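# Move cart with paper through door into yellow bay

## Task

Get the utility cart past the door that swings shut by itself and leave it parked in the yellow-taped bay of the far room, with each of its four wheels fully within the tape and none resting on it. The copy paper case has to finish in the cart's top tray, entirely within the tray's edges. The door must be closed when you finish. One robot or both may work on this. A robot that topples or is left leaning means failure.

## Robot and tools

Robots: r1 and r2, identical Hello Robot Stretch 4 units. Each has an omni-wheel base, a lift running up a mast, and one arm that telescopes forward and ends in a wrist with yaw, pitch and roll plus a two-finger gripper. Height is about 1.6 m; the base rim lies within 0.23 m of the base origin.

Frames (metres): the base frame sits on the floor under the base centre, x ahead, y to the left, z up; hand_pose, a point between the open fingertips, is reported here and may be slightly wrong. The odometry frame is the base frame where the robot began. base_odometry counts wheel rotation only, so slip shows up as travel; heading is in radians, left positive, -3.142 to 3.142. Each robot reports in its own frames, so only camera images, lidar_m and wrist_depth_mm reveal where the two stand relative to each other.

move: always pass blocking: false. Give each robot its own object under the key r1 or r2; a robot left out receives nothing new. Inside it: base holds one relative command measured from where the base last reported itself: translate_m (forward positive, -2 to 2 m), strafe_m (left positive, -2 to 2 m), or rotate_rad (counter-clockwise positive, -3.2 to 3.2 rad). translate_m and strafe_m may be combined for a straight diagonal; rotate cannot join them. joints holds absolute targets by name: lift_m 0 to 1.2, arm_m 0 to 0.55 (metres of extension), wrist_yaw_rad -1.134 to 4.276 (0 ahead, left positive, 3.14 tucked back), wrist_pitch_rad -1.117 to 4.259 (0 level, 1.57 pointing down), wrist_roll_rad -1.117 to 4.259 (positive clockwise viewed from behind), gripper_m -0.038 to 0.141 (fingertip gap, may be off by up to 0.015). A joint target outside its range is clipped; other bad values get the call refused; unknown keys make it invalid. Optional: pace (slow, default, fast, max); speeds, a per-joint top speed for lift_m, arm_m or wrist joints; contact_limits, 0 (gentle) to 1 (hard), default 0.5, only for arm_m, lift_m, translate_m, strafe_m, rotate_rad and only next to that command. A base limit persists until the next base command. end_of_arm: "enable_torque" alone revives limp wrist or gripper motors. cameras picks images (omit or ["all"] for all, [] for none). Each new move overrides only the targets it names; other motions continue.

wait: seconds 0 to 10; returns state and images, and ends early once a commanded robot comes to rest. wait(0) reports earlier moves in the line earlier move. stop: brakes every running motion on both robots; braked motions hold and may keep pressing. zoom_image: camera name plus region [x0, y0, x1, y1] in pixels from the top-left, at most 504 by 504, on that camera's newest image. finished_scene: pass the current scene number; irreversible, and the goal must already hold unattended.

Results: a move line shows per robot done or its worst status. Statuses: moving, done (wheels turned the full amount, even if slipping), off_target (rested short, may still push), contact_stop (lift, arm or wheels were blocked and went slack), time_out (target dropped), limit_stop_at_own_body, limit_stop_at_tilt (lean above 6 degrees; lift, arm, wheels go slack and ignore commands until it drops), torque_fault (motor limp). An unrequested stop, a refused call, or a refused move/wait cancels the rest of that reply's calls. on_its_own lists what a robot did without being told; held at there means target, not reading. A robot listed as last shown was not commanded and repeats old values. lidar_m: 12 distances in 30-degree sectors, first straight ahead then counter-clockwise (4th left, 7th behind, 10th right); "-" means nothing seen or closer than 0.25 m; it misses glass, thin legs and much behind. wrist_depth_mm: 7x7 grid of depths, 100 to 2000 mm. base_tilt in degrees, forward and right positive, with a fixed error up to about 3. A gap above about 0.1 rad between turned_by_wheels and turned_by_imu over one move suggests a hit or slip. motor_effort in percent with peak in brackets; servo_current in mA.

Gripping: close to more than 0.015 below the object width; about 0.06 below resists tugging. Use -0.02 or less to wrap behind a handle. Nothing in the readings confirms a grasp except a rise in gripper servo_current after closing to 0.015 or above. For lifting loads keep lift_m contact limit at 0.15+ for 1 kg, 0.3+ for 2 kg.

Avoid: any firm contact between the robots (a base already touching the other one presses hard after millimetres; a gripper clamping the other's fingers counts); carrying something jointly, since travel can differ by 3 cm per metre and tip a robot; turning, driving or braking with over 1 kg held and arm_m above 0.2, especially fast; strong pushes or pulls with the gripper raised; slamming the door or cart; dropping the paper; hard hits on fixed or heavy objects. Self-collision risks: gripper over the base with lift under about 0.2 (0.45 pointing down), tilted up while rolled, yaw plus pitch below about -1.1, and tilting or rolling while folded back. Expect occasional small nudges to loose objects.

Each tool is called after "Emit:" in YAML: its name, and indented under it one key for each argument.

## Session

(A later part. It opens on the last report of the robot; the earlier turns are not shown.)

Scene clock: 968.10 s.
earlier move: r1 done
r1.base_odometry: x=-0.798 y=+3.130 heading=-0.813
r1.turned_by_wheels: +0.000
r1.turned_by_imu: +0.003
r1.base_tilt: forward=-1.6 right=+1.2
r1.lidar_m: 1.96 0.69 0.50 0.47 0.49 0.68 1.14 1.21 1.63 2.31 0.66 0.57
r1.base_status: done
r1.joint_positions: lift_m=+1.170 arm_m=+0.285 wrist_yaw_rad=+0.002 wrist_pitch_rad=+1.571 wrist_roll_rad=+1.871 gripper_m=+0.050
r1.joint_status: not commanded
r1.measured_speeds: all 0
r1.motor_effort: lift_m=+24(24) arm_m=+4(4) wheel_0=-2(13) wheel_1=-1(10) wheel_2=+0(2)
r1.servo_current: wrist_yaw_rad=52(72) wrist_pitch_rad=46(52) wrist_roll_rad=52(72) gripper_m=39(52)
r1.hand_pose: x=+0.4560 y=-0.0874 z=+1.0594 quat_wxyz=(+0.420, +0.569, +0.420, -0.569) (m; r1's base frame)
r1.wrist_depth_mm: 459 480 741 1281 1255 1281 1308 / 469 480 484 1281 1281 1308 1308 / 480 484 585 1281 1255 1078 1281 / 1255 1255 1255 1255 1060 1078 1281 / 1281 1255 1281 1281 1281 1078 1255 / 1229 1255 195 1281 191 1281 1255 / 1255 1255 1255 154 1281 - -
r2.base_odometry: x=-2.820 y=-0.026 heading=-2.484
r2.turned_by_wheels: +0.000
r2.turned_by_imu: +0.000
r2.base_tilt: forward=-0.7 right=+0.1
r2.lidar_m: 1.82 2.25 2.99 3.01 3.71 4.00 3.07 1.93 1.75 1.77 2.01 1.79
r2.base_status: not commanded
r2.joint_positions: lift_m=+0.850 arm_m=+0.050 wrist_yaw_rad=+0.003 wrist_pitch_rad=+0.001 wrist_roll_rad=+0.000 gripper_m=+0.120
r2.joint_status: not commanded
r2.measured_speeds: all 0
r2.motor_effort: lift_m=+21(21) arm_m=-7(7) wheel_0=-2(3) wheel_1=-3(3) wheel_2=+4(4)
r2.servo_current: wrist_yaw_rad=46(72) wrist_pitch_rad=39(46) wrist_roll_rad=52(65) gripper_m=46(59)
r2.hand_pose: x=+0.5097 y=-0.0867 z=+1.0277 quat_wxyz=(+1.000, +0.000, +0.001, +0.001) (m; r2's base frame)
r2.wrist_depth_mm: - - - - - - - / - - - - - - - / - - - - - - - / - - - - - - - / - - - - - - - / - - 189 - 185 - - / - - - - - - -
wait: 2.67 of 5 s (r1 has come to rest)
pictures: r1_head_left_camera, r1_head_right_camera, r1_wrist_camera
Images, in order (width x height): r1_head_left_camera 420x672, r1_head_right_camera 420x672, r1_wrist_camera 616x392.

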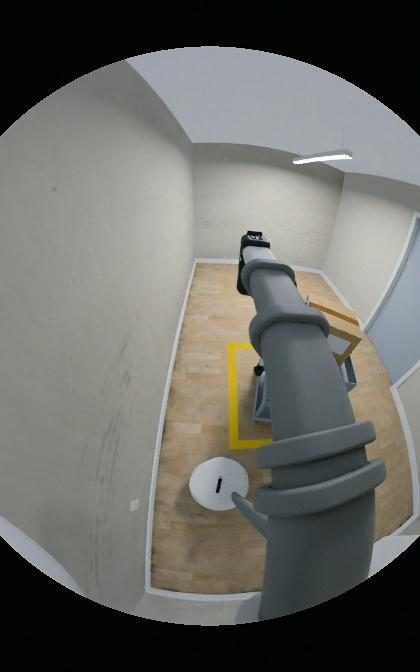

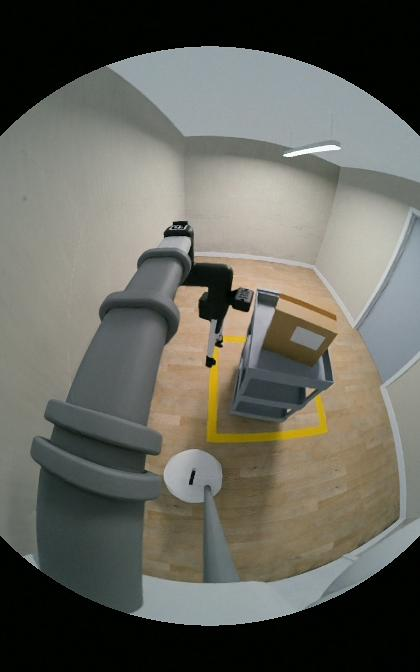

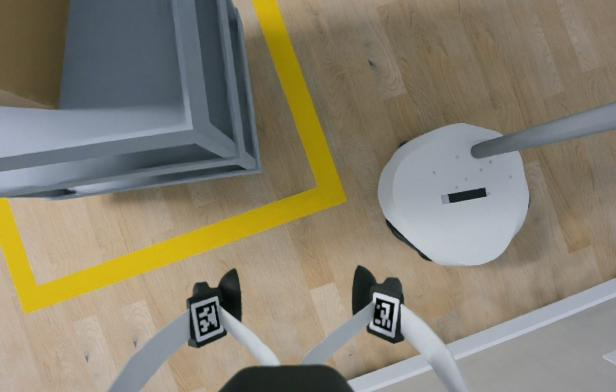

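Emit:
zoom_image:
  camera: "r1_head_right_camera"
  region: [205, 280, 285, 430]

Emit:
move:
  r1: {"joints":{"arm_m":0.0}}
  cameras: []
  blocking: false

Emit:
wait:
  seconds: 3
  cameras: ["r1_head_camera","r1_head_right_camera","r1_head_left_camera","r2_head_camera"]

Emit:
zoom_image:
  camera: "r1_head_right_camera"
  region: [205, 280, 345, 430]

Scaled by 3.360 from the camera's 420x672 image, which has a finer 600x960 frame.

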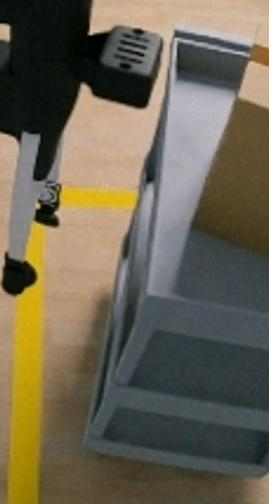

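Scene clock: 978.43 s.
move: r1 moving
r1.base_odometry: x=-0.798 y=+3.130 heading=-0.813
r1.turned_by_wheels: +0.000
r1.turned_by_imu: -0.001
r1.base_tilt: forward=-1.6 right=+1.3
r1.lidar_m: 1.94 0.70 0.50 0.44 0.48 0.70 1.15 1.21 1.67 2.31 0.65 0.55
r1.base_status: not commanded
r1.joint_positions: lift_m=+1.170 arm_m=+0.234 wrist_yaw_rad=+0.002 wrist_pitch_rad=+1.571 wrist_roll_rad=+1.871 gripper_m=+0.050
r1.joint_status: arm_m moving
r1.measured_speeds: translate_m=+0.000 strafe_m=+0.000 rotate_rad=+0.000 lift_m=+0.000 arm_m=-0.195 wrist_yaw_rad=+0.000 wrist_pitch_rad=+0.000 wrist_roll_rad=+0.000
r1.motor_effort: lift_m=+24(24) arm_m=-5(7) wheel_0=-2(2) wheel_1=-1(1) wheel_2=+0(0)
r1.servo_current: wrist_yaw_rad=65(78) wrist_pitch_rad=39(52) wrist_roll_rad=59(72) gripper_m=39(46)
r1.hand_pose: x=+0.4053 y=-0.0874 z=+1.0594 quat_wxyz=(+0.420, +0.569, +0.420, -0.569) (m; r1's base frame)
r1.wrist_depth_mm: 488 484 1281 1255 1281 1281 1281 / 480 480 1281 1308 1308 1281 1308 / 484 484 1098 1281 1281 1308 1308 / 1255 1255 1255 1281 1042 1078 1308 / 1255 1229 1281 1308 1118 1042 1255 / 1255 1255 195 1255 191 1255 1255 / 1281 1308 1281 155 1281 - -
r2: as last shown
r2.turned_by_imu: +0.001
r2.base_tilt: forward=-0.6 right=+0.1
r2.lidar_m: 1.83 2.25 2.99 3.03 3.72 3.99 3.11 1.95 1.74 1.77 2.01 1.79
r2.motor_effort: lift_m=+21(21) arm_m=-7(7) wheel_0=-2(2) wheel_1=-3(3) wheel_2=+4(4)
r2.servo_current: wrist_yaw_rad=52(52) wrist_pitch_rad=39(46) wrist_roll_rad=52(59) gripper_m=52(52)
r2.wrist_depth_mm: - - - - - - - / - - - - - - - / - - - - - - - / - - - - - - - / - - - - - - - / - - 190 - 185 - - / - - - - - - -
pictures: none
No camera images: "cameras" was empty.

Scene clock: 979.90 s.
earlier move: r1 done
r1.base_odometry: x=-0.798 y=+3.130 heading=-0.813
r1.turned_by_wheels: +0.000
r1.turned_by_imu: +0.000
r1.base_tilt: forward=-1.6 right=+1.3
r1.lidar_m: 1.94 0.68 0.50 0.47 0.50 0.70 1.15 1.19 1.65 2.31 0.67 0.54
r1.base_status: not commanded
r1.joint_positions: lift_m=+1.170 arm_m=+0.000 wrist_yaw_rad=+0.002 wrist_pitch_rad=+1.571 wrist_roll_rad=+1.871 gripper_m=+0.050
r1.joint_status: all done
r1.measured_speeds: all 0
r1.motor_effort: lift_m=+24(24) arm_m=-4(7) wheel_0=-1(2) wheel_1=-1(1) wheel_2=+0(0)
r1.servo_current: wrist_yaw_rad=65(78) wrist_pitch_rad=39(52) wrist_roll_rad=33(72) gripper_m=46(46)
r1.hand_pose: x=+0.1711 y=-0.0874 z=+1.0594 quat_wxyz=(+0.420, +0.569, +0.420, -0.569) (m; r1's base frame)
r1.wrist_depth_mm: - 1281 1281 1281 1281 1281 1308 / - 1229 1255 1255 1281 1281 1281 / - 1118 1308 1281 1308 1281 327 / - 1255 1281 1098 1078 1255 1308 / 1255 1281 1281 1078 1098 1281 1308 / 1255 1255 196 1281 190 1281 1308 / 1255 1281 1281 154 1281 - -
r2.base_odometry: x=-2.820 y=-0.026 heading=-2.484
r2.turned_by_wheels: +0.000
r2.turned_by_imu: +0.000
r2.base_tilt: forward=-0.7 right=+0.0
r2.lidar_m: 1.80 2.24 3.00 3.03 3.72 4.01 3.10 1.95 1.74 1.76 2.00 1.78
r2.base_status: not commanded
r2.joint_positions: lift_m=+0.850 arm_m=+0.050 wrist_yaw_rad=+0.003 wrist_pitch_rad=+0.001 wrist_roll_rad=+0.000 gripper_m=+0.120
r2.joint_status: not commanded
r2.measured_speeds: all 0
r2.motor_effort: lift_m=+21(21) arm_m=-7(7) wheel_0=-2(3) wheel_1=-3(3) wheel_2=+4(4)
r2.servo_current: wrist_yaw_rad=46(59) wrist_pitch_rad=39(46) wrist_roll_rad=46(65) gripper_m=46(59)
r2.hand_pose: x=+0.5097 y=-0.0867 z=+1.0277 quat_wxyz=(+1.000, +0.000, +0.001, +0.001) (m; r2's base frame)
r2.wrist_depth_mm: - - - - - - - / - - - - - - - / - - - - - - - / - - - - - - - / - - - - - - - / - - 189 - 185 - - / - - - - - - -
wait: 1.47 of 3 s (r1 has come to rest)
pictures: r1_head_camera, r1_head_left_camera, r1_head_right_camera, r2_head_camera
Images, in order (width x height): r1_head_camera 420x560, r1_head_left_camera 420x672, r1_head_right_camera 420x672, r2_head_camera 420x560.

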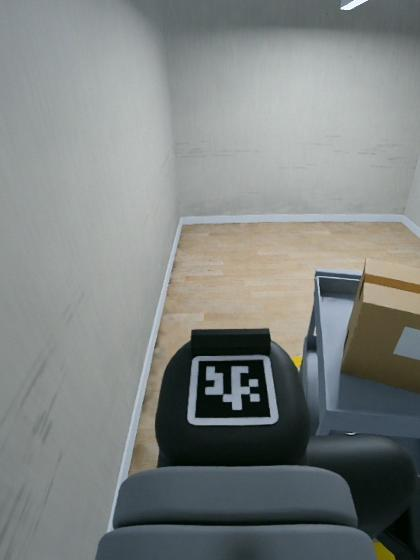

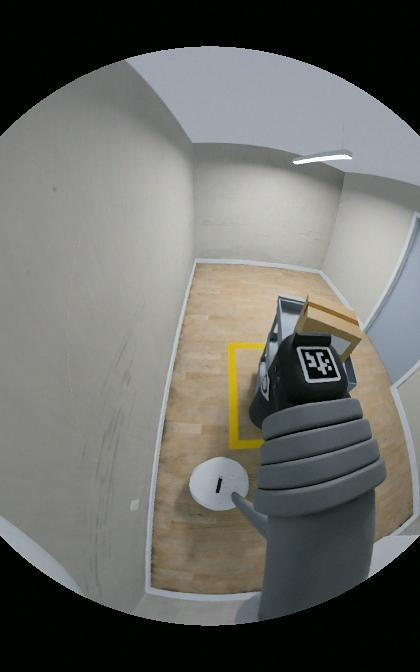

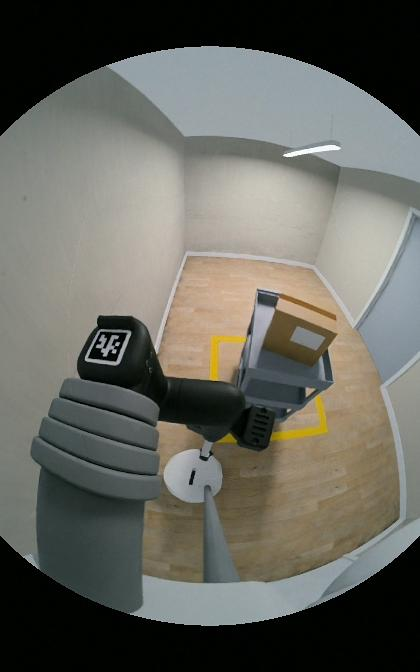

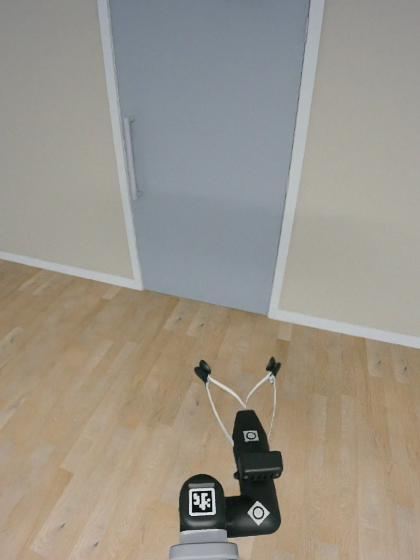

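Scaled by 3.360 from the camera's 420x672 image, which has a finer 600x960 frame.

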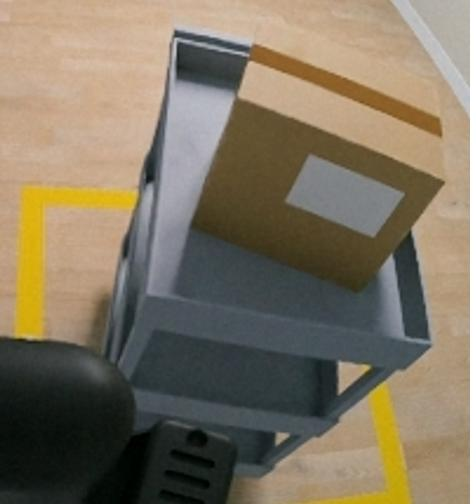

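Emit:
finished_scene:
  scene: 2

The scene is finished: the task was done.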